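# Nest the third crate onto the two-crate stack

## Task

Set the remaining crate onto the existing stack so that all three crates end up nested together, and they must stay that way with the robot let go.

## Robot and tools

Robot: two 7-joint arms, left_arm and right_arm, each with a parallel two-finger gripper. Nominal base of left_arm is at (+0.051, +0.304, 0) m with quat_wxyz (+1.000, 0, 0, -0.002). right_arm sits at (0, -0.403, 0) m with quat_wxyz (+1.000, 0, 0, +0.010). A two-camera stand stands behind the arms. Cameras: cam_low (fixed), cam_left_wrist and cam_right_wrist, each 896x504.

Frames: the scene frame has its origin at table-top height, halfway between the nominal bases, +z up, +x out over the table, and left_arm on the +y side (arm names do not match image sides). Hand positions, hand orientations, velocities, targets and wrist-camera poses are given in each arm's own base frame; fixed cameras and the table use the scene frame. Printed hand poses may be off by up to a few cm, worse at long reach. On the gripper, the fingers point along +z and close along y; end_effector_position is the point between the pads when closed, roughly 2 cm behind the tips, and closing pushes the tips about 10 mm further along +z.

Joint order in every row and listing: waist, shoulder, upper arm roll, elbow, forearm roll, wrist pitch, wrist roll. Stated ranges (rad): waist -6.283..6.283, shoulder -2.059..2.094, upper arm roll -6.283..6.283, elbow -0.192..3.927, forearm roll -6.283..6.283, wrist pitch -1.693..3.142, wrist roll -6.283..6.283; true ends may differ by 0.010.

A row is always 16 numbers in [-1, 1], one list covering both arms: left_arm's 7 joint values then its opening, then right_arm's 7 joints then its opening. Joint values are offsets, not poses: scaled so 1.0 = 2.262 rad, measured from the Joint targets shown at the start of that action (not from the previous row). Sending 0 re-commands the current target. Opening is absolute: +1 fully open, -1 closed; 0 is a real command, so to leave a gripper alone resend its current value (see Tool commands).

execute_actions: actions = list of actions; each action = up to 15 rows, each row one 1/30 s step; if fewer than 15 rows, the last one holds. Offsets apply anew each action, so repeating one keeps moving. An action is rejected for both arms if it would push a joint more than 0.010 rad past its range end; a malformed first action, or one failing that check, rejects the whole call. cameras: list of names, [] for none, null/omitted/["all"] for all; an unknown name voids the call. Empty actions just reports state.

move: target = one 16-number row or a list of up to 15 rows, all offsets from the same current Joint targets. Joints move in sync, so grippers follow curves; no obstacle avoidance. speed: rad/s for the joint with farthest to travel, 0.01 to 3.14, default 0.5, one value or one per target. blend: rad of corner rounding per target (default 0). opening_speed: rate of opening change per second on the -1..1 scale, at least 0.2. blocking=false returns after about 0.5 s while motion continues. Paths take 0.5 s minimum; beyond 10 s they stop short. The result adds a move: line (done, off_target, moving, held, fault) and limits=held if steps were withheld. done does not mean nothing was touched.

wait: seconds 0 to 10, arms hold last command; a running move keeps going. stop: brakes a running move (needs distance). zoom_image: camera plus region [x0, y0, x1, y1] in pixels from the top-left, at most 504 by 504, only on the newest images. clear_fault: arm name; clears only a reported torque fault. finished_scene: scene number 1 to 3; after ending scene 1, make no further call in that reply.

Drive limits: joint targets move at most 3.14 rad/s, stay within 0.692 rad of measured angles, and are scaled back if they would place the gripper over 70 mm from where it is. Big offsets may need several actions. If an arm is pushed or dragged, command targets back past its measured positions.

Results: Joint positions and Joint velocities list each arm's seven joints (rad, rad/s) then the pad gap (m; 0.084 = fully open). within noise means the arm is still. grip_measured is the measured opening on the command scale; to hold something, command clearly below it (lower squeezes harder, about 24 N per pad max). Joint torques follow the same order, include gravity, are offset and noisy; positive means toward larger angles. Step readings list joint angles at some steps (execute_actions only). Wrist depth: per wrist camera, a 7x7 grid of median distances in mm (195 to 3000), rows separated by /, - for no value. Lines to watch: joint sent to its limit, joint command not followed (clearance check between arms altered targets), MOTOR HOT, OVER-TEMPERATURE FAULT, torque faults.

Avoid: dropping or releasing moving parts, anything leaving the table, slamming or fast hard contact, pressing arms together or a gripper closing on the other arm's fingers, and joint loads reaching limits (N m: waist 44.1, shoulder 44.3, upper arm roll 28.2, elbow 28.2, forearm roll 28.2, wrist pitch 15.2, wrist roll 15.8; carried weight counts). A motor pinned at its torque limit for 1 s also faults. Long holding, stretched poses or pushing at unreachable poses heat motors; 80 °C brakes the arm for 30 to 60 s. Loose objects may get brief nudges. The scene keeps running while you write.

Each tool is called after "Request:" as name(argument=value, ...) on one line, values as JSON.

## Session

Request:
execute_actions(actions=[])

Request:
zoom_image(camera="cam_low", region=[80, 150, 560, 450])

Scene clock: 0.00 s.
left_arm: end_effector_position=(+0.0497, -0.5211, +0.3479) grip_measured=+1.00 end_effector_quat_wxyz=(-0.533, -0.275, +0.789, -0.137) | right_arm: end_effector_position=(+0.4768, -0.0086, +0.2741) grip_measured=+1.00 end_effector_quat_wxyz=(-0.035, -0.622, +0.711, -0.325)
Joint positions: left_arm=[-1.699 -0.002 0.642 1.102 -1.231 1.331 1.899 0.084] | right_arm=[-0.34 -0.228 0.519 0.878 -0.648 0.884 2.259 0.084]
Joint velocities: within noise
Joint torques (N m): no reading
Motor temperatures (°C): left_arm=[28 27 27 33 37 30 34] | right_arm=[27 35 31 33 29 34 34]
Wrist depth (mm): cam_left_wrist=[2561 - 254 266 1728 1525 1401 / 2612 - 247 223 1741 1585 1417 / 2683 - 238 203 1761 1639 1480 / 2581 - 226 204 1802 1684 1519 / 1781 301 276 213 1880 1743 1575 / 1804 - 255 224 1944 1795 1622 / 1625 - 233 242 1763 1753 679] | cam_right_wrist=[1302 1682 2026 1818 1609 1456 1316 / 1273 1605 1878 1662 1496 1353 1244 / 1230 1562 1761 1580 1414 1293 1191 / 1214 1516 1634 1456 1330 1215 406 / 1186 1469 1537 497 453 420 388 / 1159 1437 1462 472 432 398 369 / 1107 1365 1380 448 412 381 355]
Joint targets: left_arm=[-1.699 -0.002 0.642 1.102 -1.231 1.331 1.899] | right_arm=[-0.340 -0.228 0.519 0.878 -0.648 0.884 2.259]
Tool commands: left_gripper/opening=+1.0 right_gripper/opening=+1.0

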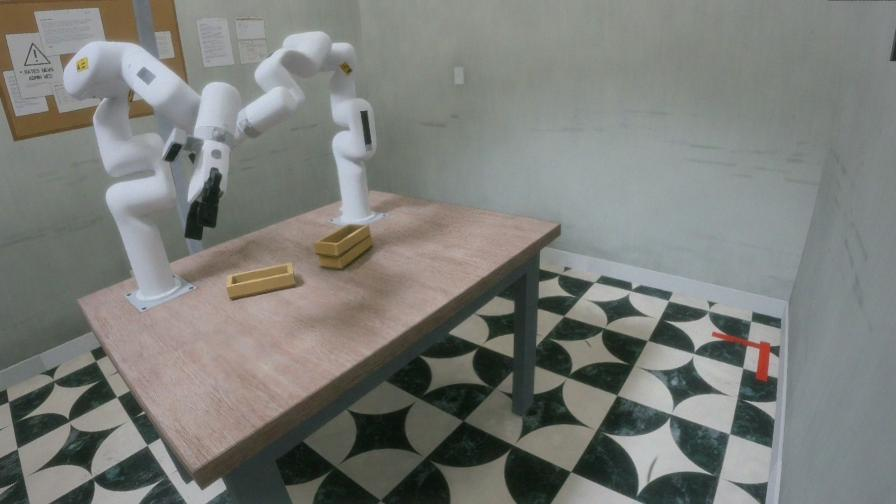

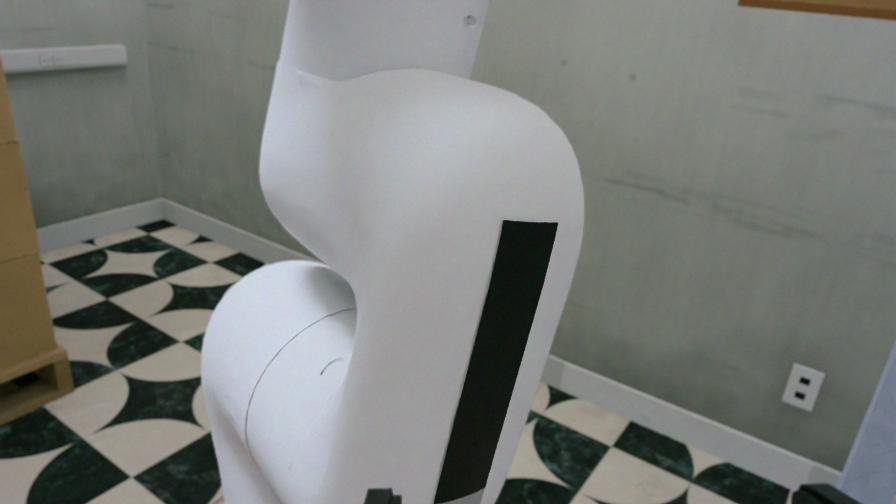

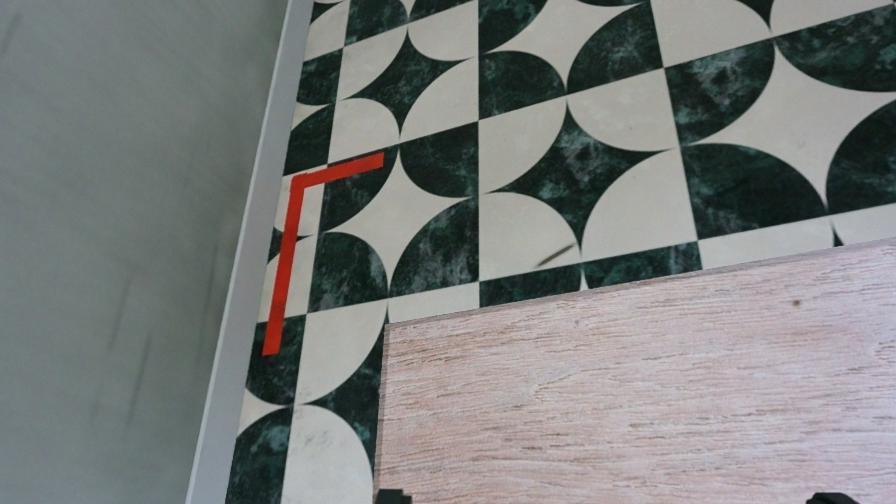

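Scaled by 1.050 from the camera's 896x504 image, which has a finer 1280x720 frame.

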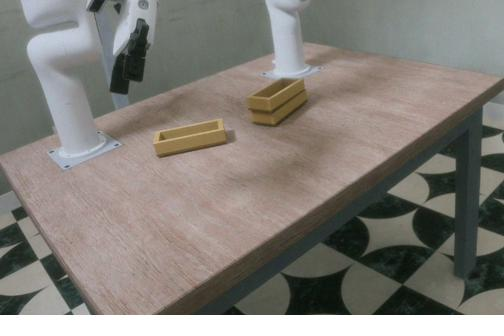

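Request:
move(target=[[0.265,-0.154,0,0,0,0,0,1,-0.25,0,0,0,0,0,0,1],[0.309,-0.0405,-0.2838,0.1153,0.5442,0.0553,-0.8395,1,-0.25,0,0,0,0,0,0,1]], speed=0.5, blend=0.05, cameras=["cam_left_wrist","cam_low"])

Scene clock: 9.67 s.
left_arm: end_effector_position=(+0.2434, -0.3785, +0.3501) grip_measured=+1.00 end_effector_quat_wxyz=(+0.000, +0.878, -0.479, +0.000) | right_arm: end_effector_position=(+0.3980, -0.2627, +0.2741) grip_measured=+1.00 end_effector_quat_wxyz=(-0.124, -0.399, +0.857, -0.303)
Joint positions: left_arm=[-1 -0.094 0.001 1.363 -0.001 1.456 0 0.084] | right_arm=[-0.905 -0.228 0.519 0.878 -0.648 0.884 2.259 0.084]
Joint velocities: within noise
Joint torques (N m): left_arm=[9.18 -14.96 -1.29 23.01 1.31 -0.6 -1.34] | right_arm=[-8.32 -10.82 -2.88 21.03 -0.48 -1.81 0.03]
Motor temperatures (°C): left_arm=[28 28 27 35 37 30 35] | right_arm=[27 36 31 35 29 34 34]
Wrist depth (mm): cam_left_wrist=[474 475 475 477 477 479 479 / 474 476 477 477 478 480 479 / 475 476 477 476 477 468 479 / 476 476 478 479 468 481 480 / 476 478 479 479 478 479 480 / 476 478 477 428 480 481 481 / 477 478 477 430 480 480 483] | cam_right_wrist=[2065 2205 1432 1556 1600 1458 1316 / 2237 2171 1574 1660 1498 1351 1237 / 2280 2023 1731 1568 1421 1280 1186 / 2046 1842 1630 1472 1320 1208 1120 / 1850 1726 1544 1380 1265 1168 1071 / 1685 1578 1428 1291 1196 1100 1020 / 1562 1489 1352 1234 1137 1050 965]
Joint targets: left_arm=[-1.000 -0.094 0.000 1.363 0.000 1.456 0.000] | right_arm=[-0.905 -0.228 0.519 0.878 -0.648 0.884 2.259]
move: done
Images, in order (width x height): cam_low 896x504, cam_left_wrist 896x504.

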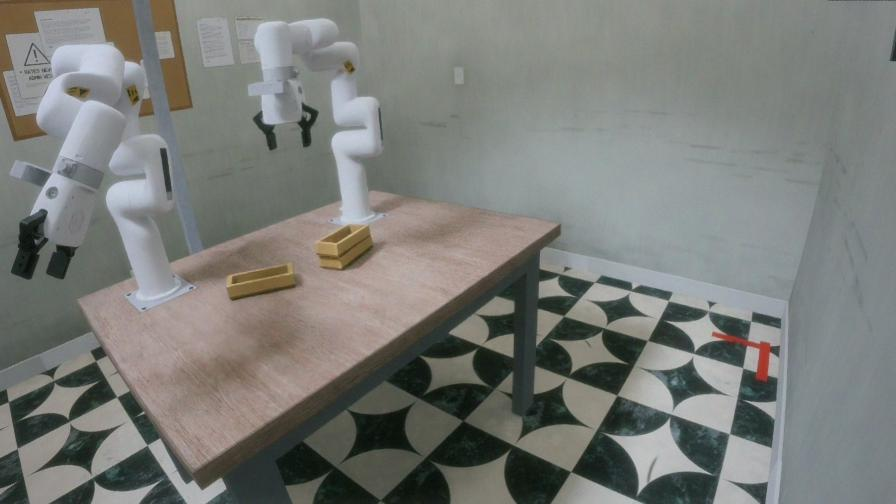

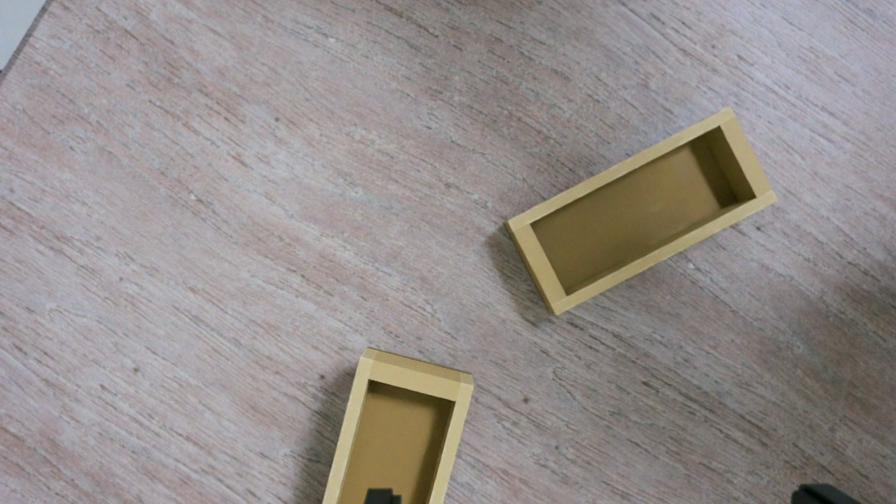

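Request:
move(target=[-0.0803,0.1809,0,-0.0314,0,-0.2123,0.4019,1,0,0,0,0,0,0,0,1], cameras=["cam_left_wrist","cam_low"])

Scene clock: 14.50 s.
left_arm: end_effector_position=(+0.2068, -0.5032, +0.1502) grip_measured=+1.00 end_effector_quat_wxyz=(+0.000, -0.502, +0.865, +0.000) | right_arm: end_effector_position=(+0.3980, -0.2627, +0.2741) grip_measured=+1.00 end_effector_quat_wxyz=(-0.124, -0.399, +0.857, -0.303)
Joint positions: left_arm=[-1.181 0.315 0 1.292 0 0.976 0.909 0.084] | right_arm=[-0.905 -0.228 0.519 0.878 -0.648 0.884 2.259 0.084]
Joint velocities: within noise
Joint torques (N m): left_arm=[-10.02 -25.76 -0.82 16.23 0.91 -5.1 1.63] | right_arm=[-7.57 -10.61 -2.96 21.01 -0.49 -1.88 0.06]
Motor temperatures (°C): left_arm=[28 28 27 36 37 30 35] | right_arm=[27 36 31 36 29 34 34]
Wrist depth (mm): cam_left_wrist=[277 278 278 278 279 279 280 / 277 278 278 279 279 280 280 / 278 278 278 278 279 280 280 / 278 278 278 268 268 280 280 / 277 278 279 268 269 280 281 / 277 278 279 268 268 281 281 / 278 279 279 268 269 280 281] | cam_right_wrist=[2097 2234 1429 1560 1617 1454 1319 / 2246 2152 1583 1668 1503 1355 1240 / 2268 2015 1736 1570 1419 1289 1184 / 2052 1815 1629 1462 1331 1207 1115 / 1858 1720 1535 1391 1260 1167 1071 / 1689 1575 1420 1308 1196 1101 1019 / 1560 1495 1351 1238 1143 1054 972]
Joint targets: left_arm=[-1.181 0.316 0.000 1.292 0.000 0.976 0.909] | right_arm=[-0.905 -0.228 0.519 0.878 -0.648 0.884 2.259]
move: done
Images, in order (width x height): cam_low 896x504, cam_left_wrist 896x504.

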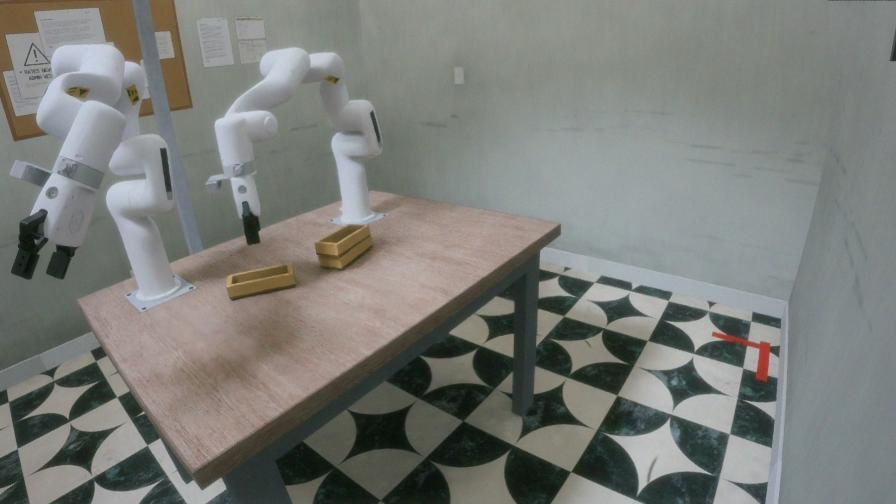

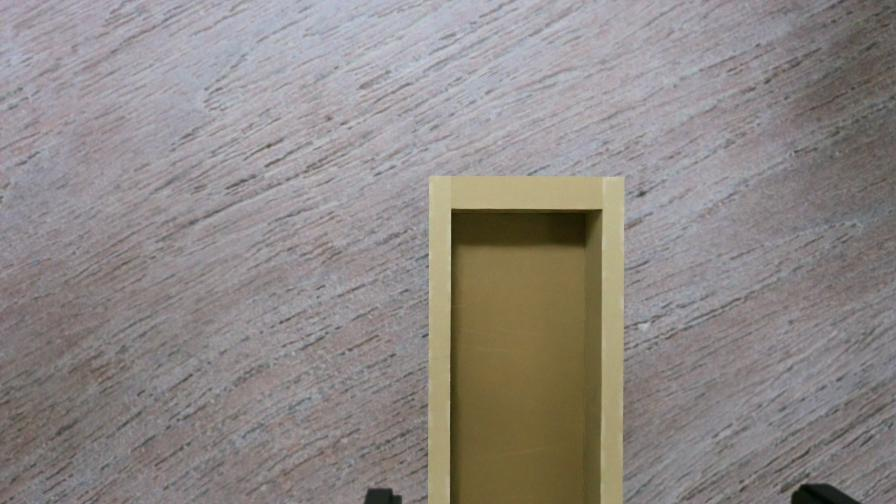

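Request:
move(target=[[0.0008,0.0482,0,-0.0263,0,-0.0746,0.0009,1,0,0,0,0,0,0,0,1],[0.0008,0.0725,0,-0.0327,0,-0.1052,0.0009,1,0,0,0,0,0,0,0,1],[0.0008,0.0920,0,-0.0348,0,-0.1268,0.0009,1,0,0,0,0,0,0,0,1]], speed=0.2, blend=0.02, cameras=["cam_left_wrist"])

Request:
move(target=[0,0,0,0,0,0,0,-0.4,0,0,0,0,0,0,0,1], opening_speed=0.4, cameras=["cam_left_wrist"])

Scene clock: 18.63 s.
left_arm: end_effector_position=(+0.2084, -0.5043, +0.0281) grip_measured=+1.00 end_effector_quat_wxyz=(+0.000, -0.502, +0.865, +0.000) | right_arm: end_effector_position=(+0.3980, -0.2627, +0.2741) grip_measured=+1.00 end_effector_quat_wxyz=(-0.124, -0.399, +0.857, -0.303)
Joint positions: left_arm=[-1.179 0.523 0 1.213 0 0.689 0.911 0.084] | right_arm=[-0.905 -0.228 0.519 0.878 -0.648 0.884 2.259 0.084]
Joint velocities: within noise
Joint torques (N m): left_arm=[9.05 -28.15 0.92 13.89 0.25 -5.13 1.53] | right_arm=[-6.84 -10.61 -3 21.05 -0.48 -1.8 0.02]
Motor temperatures (°C): left_arm=[28 28 27 36 37 30 35] | right_arm=[27 36 31 37 29 34 34]
Wrist depth (mm): cam_left_wrist=[- - - - - - - / - - - - - - - / - - - - - - - / - - - - - - - / - - - - - - - / - - - - - - - / - - - - - - -] | cam_right_wrist=[2084 2221 1428 1562 1614 1448 1318 / 2233 2172 1592 1685 1500 1354 1231 / 2275 2035 1744 1559 1415 1286 1178 / 2053 1828 1621 1452 1333 1219 1119 / 1855 1715 1540 1375 1260 1162 1072 / 1693 1590 1426 1292 1182 1103 1017 / 1549 1479 1349 1241 1144 1058 972]
Joint targets: left_arm=[-1.179 0.524 0.000 1.213 0.000 0.689 0.911] | right_arm=[-0.905 -0.228 0.519 0.878 -0.648 0.884 2.259]
move: done
Images, in order (width x height): cam_left_wrist 896x504.

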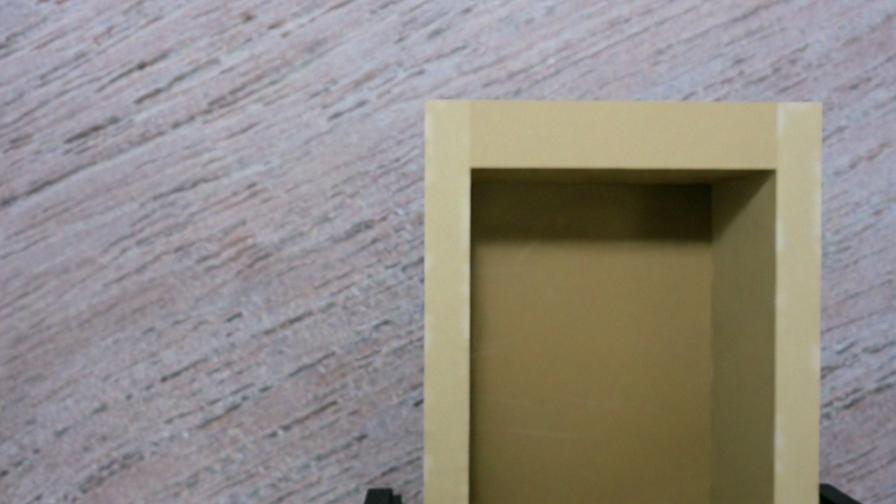

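Scene clock: 22.33 s.
left_arm: end_effector_position=(+0.2084, -0.5043, +0.0280) grip_measured=+0.68 end_effector_quat_wxyz=(+0.000, -0.502, +0.865, +0.000) | right_arm: end_effector_position=(+0.3980, -0.2627, +0.2741) grip_measured=+1.00 end_effector_quat_wxyz=(-0.124, -0.399, +0.857, -0.303)
Joint positions: left_arm=[-1.179 0.524 0 1.213 0 0.689 0.911 0.072] | right_arm=[-0.905 -0.228 0.519 0.878 -0.648 0.884 2.259 0.084]
Joint velocities: within noise
Joint torques (N m): left_arm=[7.57 -29.39 1.05 14.66 -0.18 -3.05 1.49] | right_arm=[-6.37 -10.58 -2.96 21.14 -0.3 -1.86 -0.03]
Motor temperatures (°C): left_arm=[28 28 27 36 37 30 35] | right_arm=[27 36 31 37 29 34 34]
Wrist depth (mm): cam_left_wrist=[- - - - - - - / - - - - - - - / - - - - - - - / - - - - - - - / - - - - - - - / - - - - - - - / - - - - - - -] | cam_right_wrist=[2075 2215 1433 1574 1601 1464 1326 / 2232 2164 1583 1687 1499 1360 1238 / 2294 2010 1724 1574 1411 1289 1186 / 2063 1838 1618 1458 1321 1210 1121 / 1842 1711 1529 1377 1263 1163 1078 / 1710 1584 1431 1299 1187 1098 1025 / 1562 1495 1347 1243 1137 1055 977]
Joint targets: left_arm=[-1.179 0.524 0.000 1.213 0.000 0.689 0.911] | right_arm=[-0.905 -0.228 0.519 0.878 -0.648 0.884 2.259]
move: done
Images, in order (width x height): cam_left_wrist 896x504.

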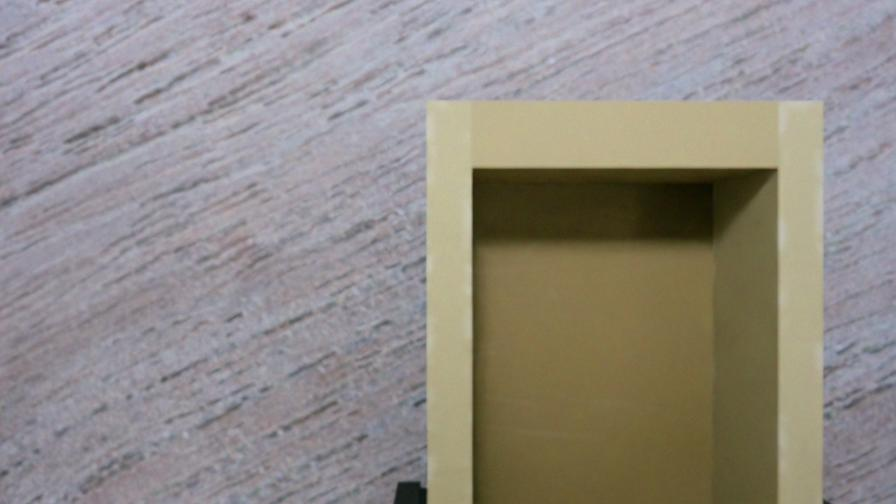

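Request:
move(target=[[0,-0.0194,0,0.0022,0,0.0216,0,-1,0,0,0,0,0,0,0,1],[0,-0.0437,0,0.0085,0,0.0522,0,-1,0,0,0,0,0,0,0,1],[0,-0.092,0,0.0348,0,0.1268,0,-1,0,0,0,0,0,0,0,1],[0.2039,-0.4447,0,-0.2995,0,0.1452,-0.1501,-1,0,0,0,0,0,0,0,1]], speed=[0.15,0.25,0.3,0.4], blend=0.02, opening_speed=2, cameras=["cam_left_wrist","cam_low"])

Scene clock: 29.37 s.
left_arm: end_effector_position=(+0.2401, -0.2098, +0.1855) grip_measured=+0.68 end_effector_quat_wxyz=(+0.000, +0.799, -0.601, +0.000) | right_arm: end_effector_position=(+0.3980, -0.2627, +0.2741) grip_measured=+1.00 end_effector_quat_wxyz=(-0.124, -0.399, +0.857, -0.303)
Joint positions: left_arm=[-0.718 -0.482 0 0.536 0 1.018 0.572 0.072] | right_arm=[-0.905 -0.228 0.519 0.878 -0.648 0.884 2.259 0.084]
Joint velocities: within noise
Joint torques (N m): left_arm=[9.03 -18.97 1.13 16.81 -0.15 -0.82 -1.39] | right_arm=[-5.2 -10.66 -3 20.94 -0.4 -1.87 0.02]
Motor temperatures (°C): left_arm=[29 28 27 36 37 30 35] | right_arm=[27 36 31 37 29 34 34]
Wrist depth (mm): cam_left_wrist=[312 313 314 314 314 315 316 / 312 313 313 249 254 314 316 / 312 313 - - - - 316 / 312 313 - - - - 316 / 313 313 - - - - 317 / 313 313 - - - - 317 / 313 314 - - - - 317] | cam_right_wrist=[2082 2206 1429 1563 1623 1451 1323 / 2231 2178 1583 1668 1501 1358 1242 / 2284 2003 1748 1576 1420 1289 1185 / 2060 1826 1616 1466 1331 1219 1123 / 1866 1716 1537 1393 1258 1156 1072 / 1689 1577 1437 1299 1183 1099 1020 / 1546 1493 1359 1230 1135 1055 969]
Joint targets: left_arm=[-0.718 -0.482 0.000 0.536 0.000 1.018 0.571] | right_arm=[-0.905 -0.228 0.519 0.878 -0.648 0.884 2.259]
move: done
Images, in order (width x height): cam_low 896x504, cam_left_wrist 896x504.

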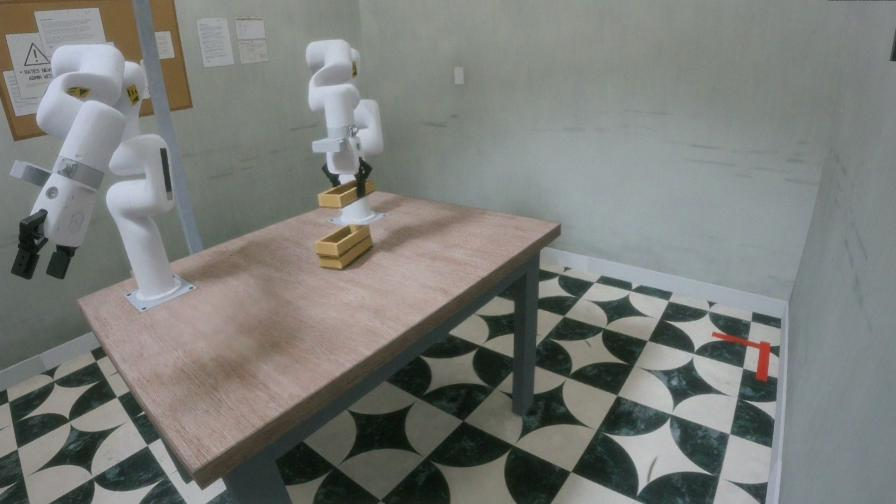

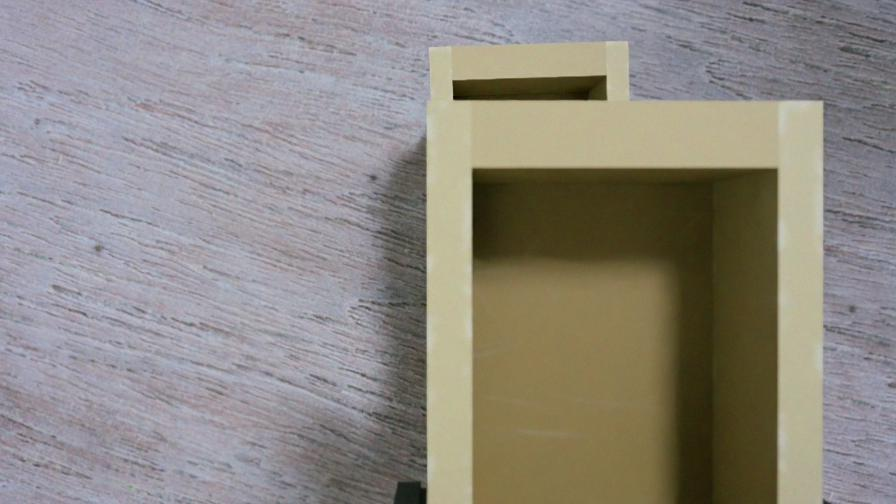

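Request:
zoom_image(camera="cam_left_wrist", region=[400, 20, 660, 120])

Request:
zoom_image(camera="cam_left_wrist", region=[600, 60, 860, 160])

Scaled by 1.938 from the camera's 896x504 image, which has a finer 1280x720 frame.

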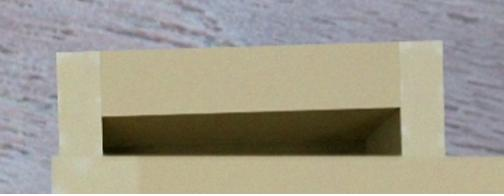

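Scaled by 1.938 from the camera's 896x504 image, which has a finer 1280x720 frame.

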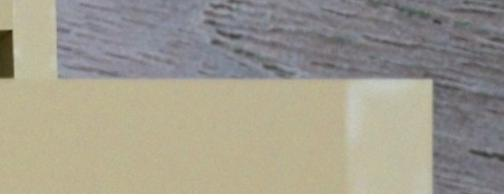

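Request:
zoom_image(camera="cam_low", region=[290, 170, 410, 280])

Scaled by 4.200 from the camera's 896x504 image, which has a finer 1280x720 frame.

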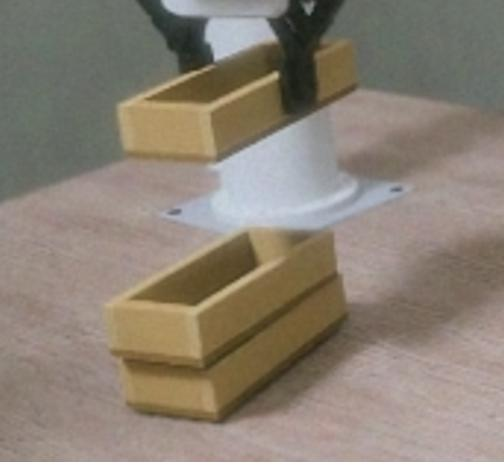

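Request:
move(target=[[-0.2039,0.3527,0,0.3343,0,-0.0184,0.1501,-1,0,0,0,0,0,0,0,1],[-0.2039,0.4010,0,0.3080,0,-0.0930,0.1501,-1,0,0,0,0,0,0,0,1],[-0.2039,0.4253,0,0.3017,0,-0.1236,0.1501,-1,0,0,0,0,0,0,0,1],[-0.2039,0.4447,0,0.2995,0,-0.1452,0.1501,-1,0,0,0,0,0,0,0,1]], speed=[0.4,0.25,0.1,0.05], blend=0.02, cameras=["cam_left_wrist"])

Request:
move(target=[0,0,0,0,0,0,0,1,0,0,0,0,0,0,0,1], opening_speed=0.4, cameras=["cam_left_wrist"])

Scene clock: 43.40 s.
left_arm: end_effector_position=(+0.2084, -0.5043, +0.0281) grip_measured=+0.68 end_effector_quat_wxyz=(+0.000, -0.502, +0.865, +0.000) | right_arm: end_effector_position=(+0.3980, -0.2627, +0.2741) grip_measured=+1.00 end_effector_quat_wxyz=(-0.124, -0.399, +0.857, -0.303)
Joint positions: left_arm=[-1.179 0.523 0 1.213 0 0.689 0.911 0.072] | right_arm=[-0.905 -0.228 0.519 0.878 -0.648 0.884 2.259 0.084]
Joint velocities: within noise
Joint torques (N m): left_arm=[-9.67 -28.58 0.12 14.15 -0.13 -5.12 1.46] | right_arm=[-4.09 -10.59 -3 21.01 -0.31 -1.92 -0.09]
Motor temperatures (°C): left_arm=[29 28 27 37 37 30 35] | right_arm=[27 36 31 38 29 34 34]
Wrist depth (mm): cam_left_wrist=[- - - - - - - / - - - - - - - / - - - - - - - / - - - - - - - / - - - - - - - / - - - - - - - / - - - - - - -] | cam_right_wrist=[2068 2223 1429 1551 1622 1452 1319 / 2249 2204 1592 1663 1504 1361 1241 / 2301 2002 1739 1563 1415 1289 1186 / 2048 1835 1632 1461 1336 1219 1116 / 1847 1715 1533 1385 1269 1164 1080 / 1693 1575 1429 1304 1197 1103 1018 / 1558 1489 1358 1241 1138 1055 974]
Joint targets: left_arm=[-1.179 0.524 0.000 1.213 0.000 0.689 0.911] | right_arm=[-0.905 -0.228 0.519 0.878 -0.648 0.884 2.259]
move: done
Images, in order (width x height): cam_left_wrist 896x504.

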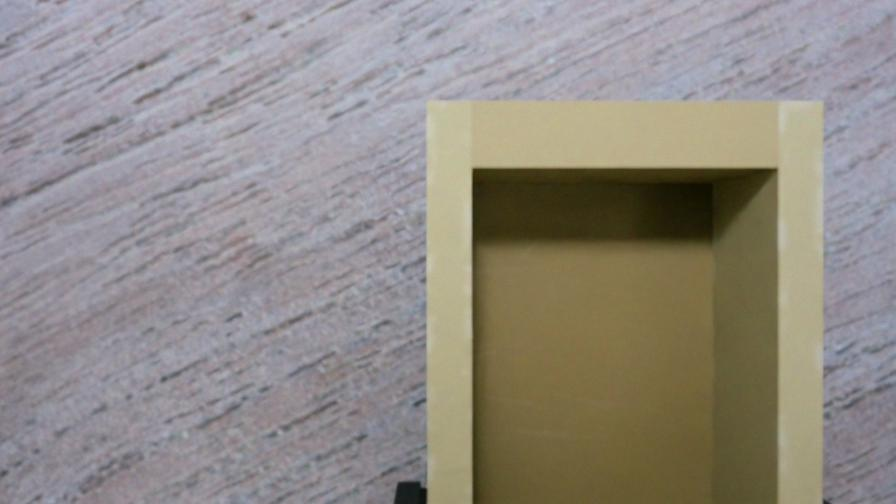

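Scene clock: 48.67 s.
left_arm: end_effector_position=(+0.2084, -0.5043, +0.0280) grip_measured=+1.00 end_effector_quat_wxyz=(+0.000, -0.502, +0.865, +0.000) | right_arm: end_effector_position=(+0.3980, -0.2627, +0.2741) grip_measured=+1.00 end_effector_quat_wxyz=(-0.124, -0.399, +0.857, -0.303)
Joint positions: left_arm=[-1.179 0.524 0 1.213 0 0.689 0.911 0.084] | right_arm=[-0.905 -0.228 0.519 0.878 -0.648 0.884 2.259 0.084]
Joint velocities: within noise
Joint torques (N m): left_arm=[-9.19 -41.53 -0.3 15.66 -0.13 -2.12 1.37] | right_arm=[-3.25 -10.63 -2.9 21.06 -0.43 -1.92 -0.04]
Motor temperatures (°C): left_arm=[29 28 27 36 37 30 35] | right_arm=[27 36 31 38 29 34 34]
Wrist depth (mm): cam_left_wrist=[- - - - - - - / - - - - - - - / - - - - - - - / - - - - - - - / - - - - - - - / - - - - - - - / - - - - - - -] | cam_right_wrist=[2063 2222 1436 1565 1610 1451 1319 / 2258 2208 1600 1672 1495 1358 1231 / 2271 1992 1748 1570 1411 1276 1184 / 2071 1848 1627 1457 1321 1208 1117 / 1850 1715 1532 1383 1261 1160 1073 / 1696 1581 1428 1295 1196 1098 1027 / 1572 1489 1354 1238 1140 1059 972]
Joint targets: left_arm=[-1.179 0.524 0.000 1.213 0.000 0.689 0.911] | right_arm=[-0.905 -0.228 0.519 0.878 -0.648 0.884 2.259]
move: done
Images, in order (width x height): cam_left_wrist 896x504.

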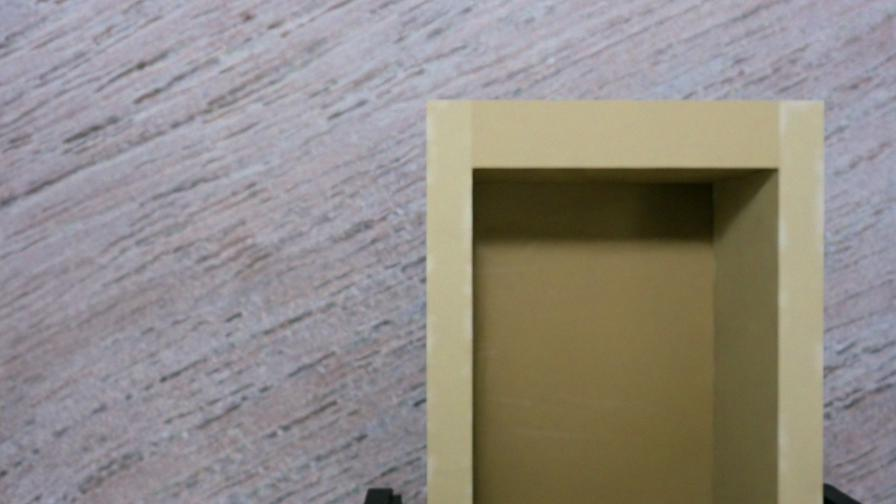

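Request:
move(target=[[0,-0.0194,0,0.0022,0,0.0216,0,1,0,0,0,0,0,0,0,1],[0,-0.0437,0,0.0085,0,0.0522,0,1,0,0,0,0,0,0,0,1],[0,-0.092,0,0.0348,0,0.1268,0,1,0,0,0,0,0,0,0,1],[0.1702,-0.3799,0,-0.2421,0,0.1378,-0.1970,1,0,0,0,0,0,0,0,1]], speed=[0.2,0.3,0.4,0.5], blend=0.02, cameras=["cam_left_wrist"])

Request:
zoom_image(camera="cam_left_wrist", region=[400, 150, 700, 320])

Request:
move(target=[0.1159,-0.2150,0,-0.1418,0,0.0733,0.1159,1,0,0,0,0,0,0,0,1], cameras=["cam_left_wrist"])

Request:
zoom_image(camera="cam_left_wrist", region=[380, 180, 700, 360])

Scene clock: 54.87 s.
left_arm: end_effector_position=(+0.2518, -0.2564, +0.1900) grip_measured=+1.00 end_effector_quat_wxyz=(+0.000, +0.808, -0.589, +0.000) | right_arm: end_effector_position=(+0.3980, -0.2627, +0.2741) grip_measured=+1.00 end_effector_quat_wxyz=(-0.124, -0.399, +0.857, -0.303)
Joint positions: left_arm=[-0.795 -0.335 0 0.666 0 1.001 0.465 0.084] | right_arm=[-0.905 -0.228 0.519 0.878 -0.648 0.884 2.259 0.084]
Joint velocities: within noise
Joint torques (N m): left_arm=[8.79 -22.77 0.22 16.2 -0.13 -0.6 -1.3] | right_arm=[-2.35 -10.75 -2.86 21.06 -0.4 -1.98 0.02]
Motor temperatures (°C): left_arm=[29 29 27 37 37 30 35] | right_arm=[27 36 31 38 29 34 34]
Wrist depth (mm): cam_left_wrist=[316 317 318 318 318 299 320 / 317 317 318 319 319 319 320 / 317 317 318 318 319 320 320 / 317 318 318 268 269 320 320 / 318 318 319 269 270 320 321 / 317 318 319 271 271 320 320 / 318 319 319 272 272 320 321] | cam_right_wrist=[2086 2225 1425 1563 1617 1462 1320 / 2225 2171 1579 1676 1497 1362 1229 / 2302 2024 1724 1558 1426 1289 1187 / 2072 1833 1621 1464 1324 1210 1122 / 1877 1716 1536 1387 1261 1159 1073 / 1687 1585 1419 1300 1194 1094 1022 / 1565 1496 1354 1237 1137 1049 970]
Joint targets: left_arm=[-0.794 -0.336 0.000 0.665 0.000 1.001 0.465] | right_arm=[-0.905 -0.228 0.519 0.878 -0.648 0.884 2.259]
move: done
Images, in order (width x height): cam_left_wrist 896x504.

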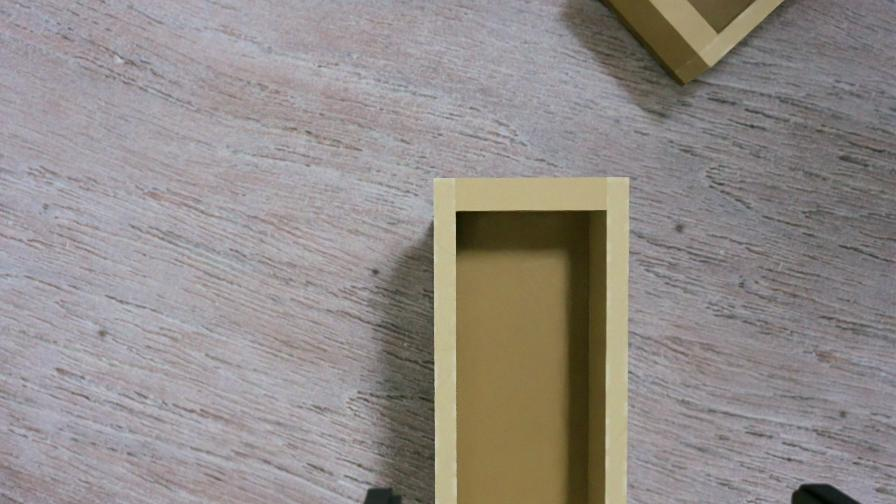

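Scaled by 1.680 from the camera's 896x504 image, which has a finer 1280x720 frame.

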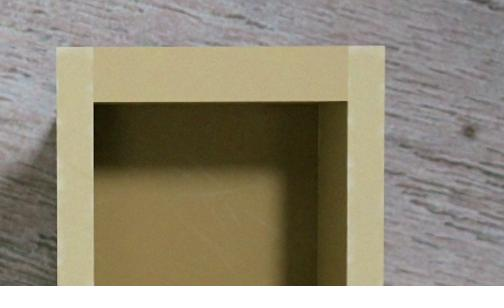

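Scene clock: 56.47 s.
left_arm: end_effector_position=(+0.2089, -0.1231, +0.1900) grip_measured=+1.00 end_effector_quat_wxyz=(+0.000, +0.808, -0.589, +0.000) | right_arm: end_effector_position=(+0.3980, -0.2627, +0.2741) grip_measured=+1.00 end_effector_quat_wxyz=(-0.124, -0.399, +0.857, -0.303)
Joint positions: left_arm=[-0.532 -0.822 0 0.345 0 1.167 0.728 0.084] | right_arm=[-0.905 -0.228 0.519 0.878 -0.648 0.884 2.259 0.084]
Joint velocities: within noise
Joint torques (N m): left_arm=[9.06 -10.59 -0.87 17.07 -0.27 -0.53 1.59] | right_arm=[-2.01 -10.58 -2.91 21.1 -0.44 -1.97 -0.04]
Motor temperatures (°C): left_arm=[29 29 27 37 37 30 35] | right_arm=[27 36 31 38 29 34 34]
Wrist depth (mm): cam_left_wrist=[317 318 318 270 270 320 320 / 317 318 318 271 271 320 320 / 317 318 318 272 272 320 320 / 317 318 318 245 245 320 321 / 318 319 319 319 319 320 321 / 318 318 319 319 320 320 321 / 317 318 319 320 320 321 321] | cam_right_wrist=[2086 2229 1438 1574 1615 1446 1312 / 2234 2177 1588 1647 1495 1359 1240 / 2272 2027 1740 1573 1414 1285 1176 / 2035 1830 1619 1455 1327 1212 1114 / 1866 1719 1526 1388 1256 1164 1072 / 1700 1594 1434 1303 1190 1101 1025 / 1558 1477 1341 1234 1136 1061 972]
Joint targets: left_arm=[-0.532 -0.822 0.000 0.345 0.000 1.167 0.728] | right_arm=[-0.905 -0.228 0.519 0.878 -0.648 0.884 2.259]
move: done
Images, in order (width x height): cam_left_wrist 896x504.

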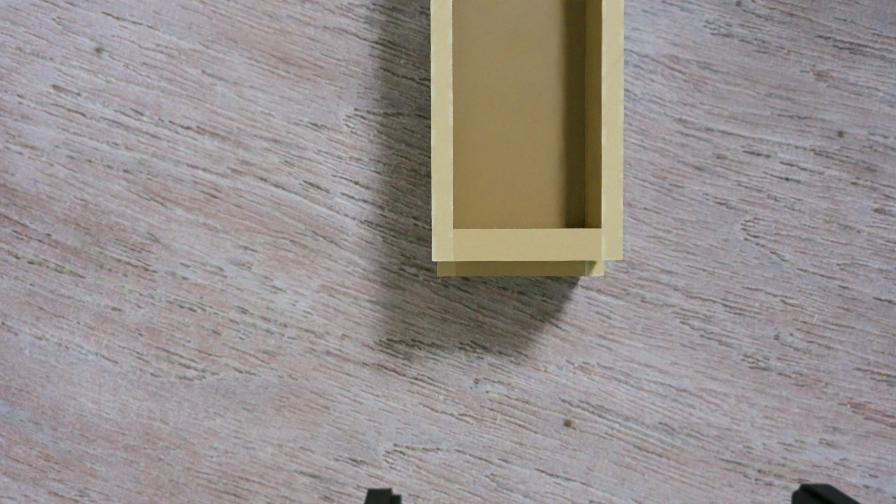

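Scaled by 1.575 from the camera's 896x504 image, which has a finer 1280x720 frame.

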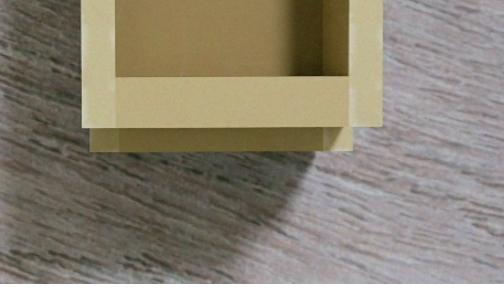

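Request:
move(target=[[-0.1159,0.2150,0,0.1418,0,-0.0733,-0.1159,1,0,0,0,0,0,0,0,1],[-0.1159,0.2752,0,0.0903,0,-0.1848,-0.1159,1,0,0,0,0,0,0,0,1],[-0.1159,0.3029,0,0.0790,0,-0.2239,-0.1159,1,0,0,0,0,0,0,0,1],[-0.1159,0.3252,0,0.0728,0,-0.2523,-0.1159,1,0,0,0,0,0,0,0,1]], speed=[0.4,0.25,0.2,0.15], blend=0.02, cameras=["cam_left_wrist","cam_low"])

Request:
zoom_image(camera="cam_low", region=[290, 190, 410, 290])

Scene clock: 65.70 s.
left_arm: end_effector_position=(+0.2518, -0.2563, +0.0720) grip_measured=+1.00 end_effector_quat_wxyz=(+0.000, +0.808, -0.589, +0.000) | right_arm: end_effector_position=(+0.3980, -0.2627, +0.2741) grip_measured=+1.00 end_effector_quat_wxyz=(-0.124, -0.399, +0.857, -0.303)
Joint positions: left_arm=[-0.794 -0.087 0 0.509 0 0.596 0.465 0.084] | right_arm=[-0.905 -0.228 0.519 0.878 -0.648 0.884 2.259 0.084]
Joint velocities: within noise
Joint torques (N m): left_arm=[-9.78 -10.78 -0.57 12.7 -0.07 -5.12 -1.3] | right_arm=[-1.24 -10.42 -2.83 21.15 -0.45 -2.01 -0.02]
Motor temperatures (°C): left_arm=[29 28 27 37 37 30 35] | right_arm=[27 36 31 38 29 34 34]
Wrist depth (mm): cam_left_wrist=[200 200 201 201 201 202 202 / 200 200 201 201 201 202 202 / 200 201 - - - - 202 / 201 201 - - - - 202 / 201 201 - - - - 203 / 201 201 - - - - 203 / 201 201 202 - - - 203] | cam_right_wrist=[2064 2187 1435 1563 1610 1454 1318 / 2218 2200 1580 1669 1488 1361 1241 / 2308 2019 1746 1585 1419 1291 1179 / 2070 1847 1626 1453 1323 1213 1120 / 1853 1726 1526 1383 1266 1164 1072 / 1690 1591 1424 1304 1190 1094 1022 / 1554 1490 1354 1238 1142 1050 971]
Joint targets: left_arm=[-0.794 -0.086 0.000 0.509 0.000 0.596 0.465] | right_arm=[-0.905 -0.228 0.519 0.878 -0.648 0.884 2.259]
move: done
Images, in order (width x height): cam_low 896x504, cam_left_wrist 896x504.

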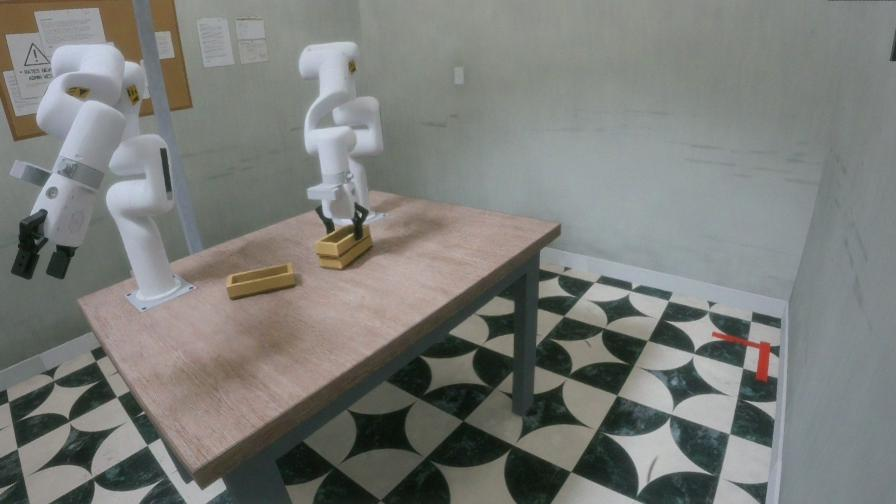

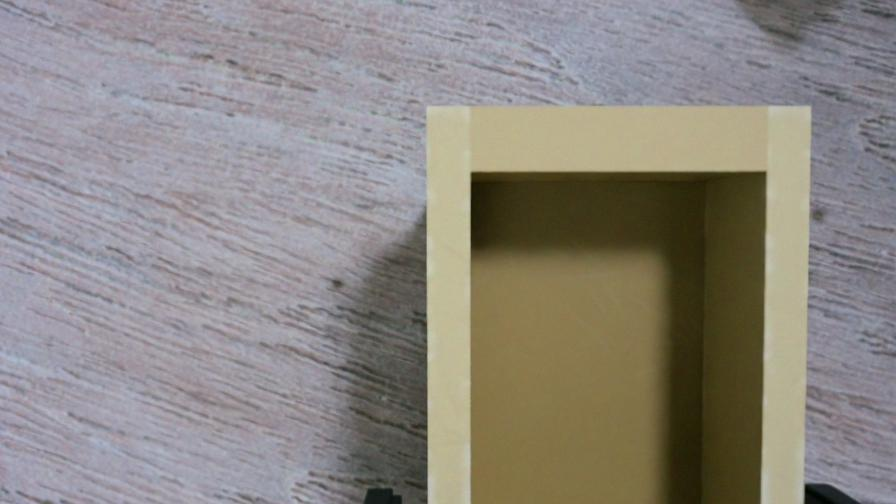

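Scaled by 4.200 from the camera's 896x504 image, which has a finer 1280x720 frame.

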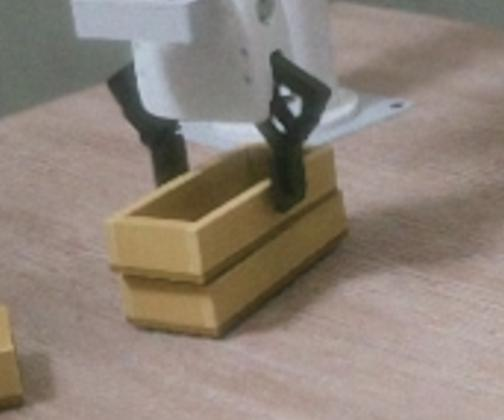

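Request:
move(target=[0,0,0,0,0,0,0,-0.4,0,0,0,0,0,0,0,1], opening_speed=0.4, cameras=["cam_left_wrist"])

Request:
move(target=[[0,-0.0222,0,0.0062,0,0.0284,0,-1,0,0,0,0,0,0,0,1],[0,-0.05,0,0.0175,0,0.0675,0,-1,0,0,0,0,0,0,0,1],[0.0353,-0.1691,0,-0.0326,0,0.1366,0.0353,-1,0,0,0,0,0,0,0,1]], speed=[0.1,0.2,0.3], blend=0.01, opening_speed=2, cameras=["cam_left_wrist","cam_low"])

Request:
zoom_image(camera="cam_left_wrist", region=[400, 20, 660, 120])

Request:
zoom_image(camera="cam_low", region=[290, 170, 410, 290])

Scene clock: 71.97 s.
left_arm: end_effector_position=(+0.2518, -0.2563, +0.0719) grip_measured=+0.67 end_effector_quat_wxyz=(+0.000, +0.808, -0.589, +0.000) | right_arm: end_effector_position=(+0.3980, -0.2627, +0.2741) grip_measured=+1.00 end_effector_quat_wxyz=(-0.124, -0.399, +0.857, -0.303)
Joint positions: left_arm=[-0.794 -0.086 0 0.509 0 0.596 0.465 0.072] | right_arm=[-0.905 -0.228 0.519 0.878 -0.648 0.884 2.259 0.084]
Joint velocities: within noise
Joint torques (N m): left_arm=[-8.87 -12.42 0.38 15.12 -0.12 -3.89 -1.12] | right_arm=[-0.02 -10.48 -2.95 21.12 -0.4 -1.95 -0.04]
Motor temperatures (°C): left_arm=[29 28 27 36 37 30 35] | right_arm=[27 36 31 38 29 34 34]
Wrist depth (mm): cam_left_wrist=[200 201 200 201 201 201 202 / 200 200 201 201 201 202 202 / 201 200 - - - - 202 / 201 201 - - - - 202 / 201 201 - - - - 202 / 201 201 - - - - 202 / 201 201 201 - - - 203] | cam_right_wrist=[2074 2237 1449 1564 1607 1453 1315 / 2219 2171 1570 1671 1508 1360 1241 / 2279 2011 1734 1577 1417 1297 1185 / 2050 1827 1626 1460 1326 1214 1123 / 1847 1709 1527 1389 1264 1155 1071 / 1693 1592 1431 1294 1181 1099 1021 / 1568 1499 1352 1239 1134 1050 974]
Joint targets: left_arm=[-0.794 -0.086 0.000 0.509 0.000 0.596 0.465] | right_arm=[-0.905 -0.228 0.519 0.878 -0.648 0.884 2.259]
move: done
Images, in order (width x height): cam_left_wrist 896x504.

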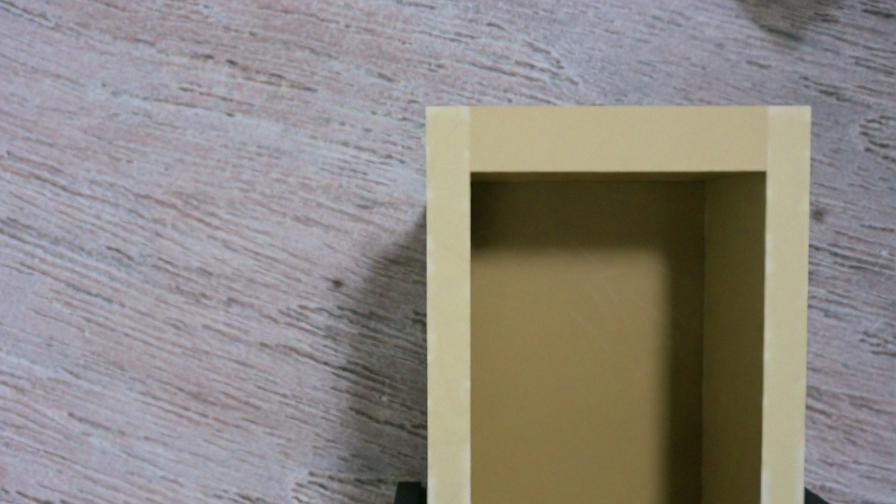

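Scene clock: 74.47 s.
left_arm: end_effector_position=(+0.2323, -0.2015, +0.1498) grip_measured=+0.67 end_effector_quat_wxyz=(+0.000, +0.808, -0.589, +0.000) | right_arm: end_effector_position=(+0.3980, -0.2627, +0.2741) grip_measured=+1.00 end_effector_quat_wxyz=(-0.124, -0.399, +0.857, -0.303)
Joint positions: left_arm=[-0.715 -0.469 0 0.436 0 0.905 0.545 0.072] | right_arm=[-0.905 -0.228 0.519 0.878 -0.648 0.884 2.259 0.084]
Joint velocities: within noise
Joint torques (N m): left_arm=[8.79 -18.57 0.98 16.17 -0.07 -0.62 1.62] | right_arm=[0.23 -10.43 -2.92 21.26 -0.44 -1.95 -0.06]
Motor temperatures (°C): left_arm=[29 28 27 36 37 30 35] | right_arm=[27 36 31 38 29 34 34]
Wrist depth (mm): cam_left_wrist=[277 277 278 278 278 279 280 / 276 277 278 262 263 279 280 / 277 278 - - - - 280 / 277 278 - - - - 280 / 277 278 - - - - 280 / 277 278 - - - - 281 / 278 278 - - - - 281] | cam_right_wrist=[2056 2222 1431 1561 1606 1462 1318 / 2232 2188 1581 1676 1500 1357 1238 / 2258 2019 1730 1574 1418 1279 1187 / 2051 1853 1637 1461 1325 1208 1120 / 1861 1721 1535 1382 1261 1157 1071 / 1680 1593 1430 1305 1191 1097 1019 / 1553 1497 1358 1227 1136 1049 975]
Joint targets: left_arm=[-0.715 -0.469 0.000 0.436 0.000 0.905 0.545] | right_arm=[-0.905 -0.228 0.519 0.878 -0.648 0.884 2.259]
move: done
Images, in order (width x height): cam_low 896x504, cam_left_wrist 896x504.

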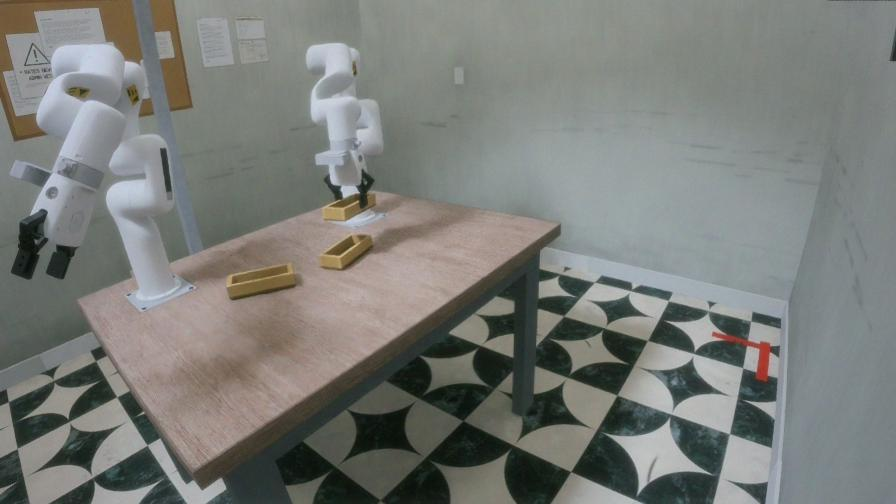

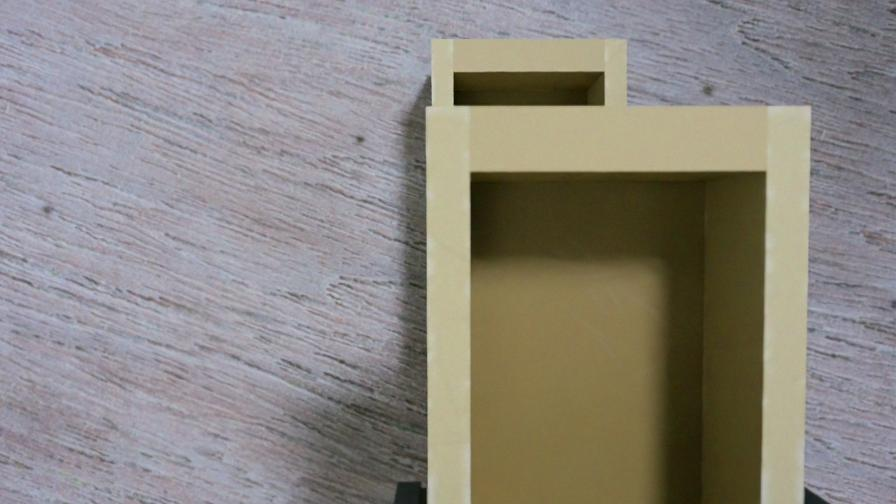

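Scaled by 1.938 from the camera's 896x504 image, which has a finer 1280x720 frame.

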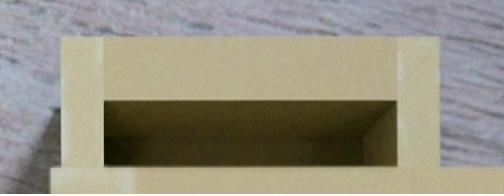

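Scaled by 4.200 from the camera's 896x504 image, which has a finer 1280x720 frame.

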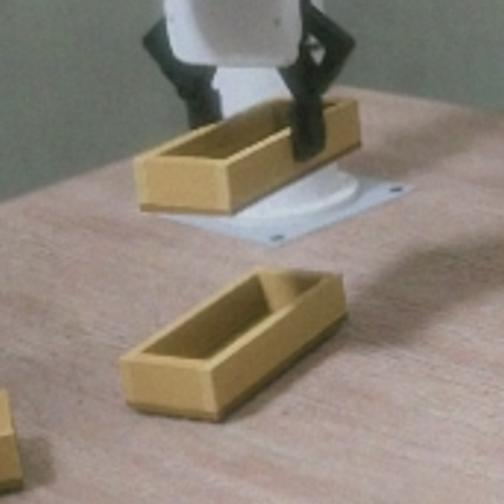

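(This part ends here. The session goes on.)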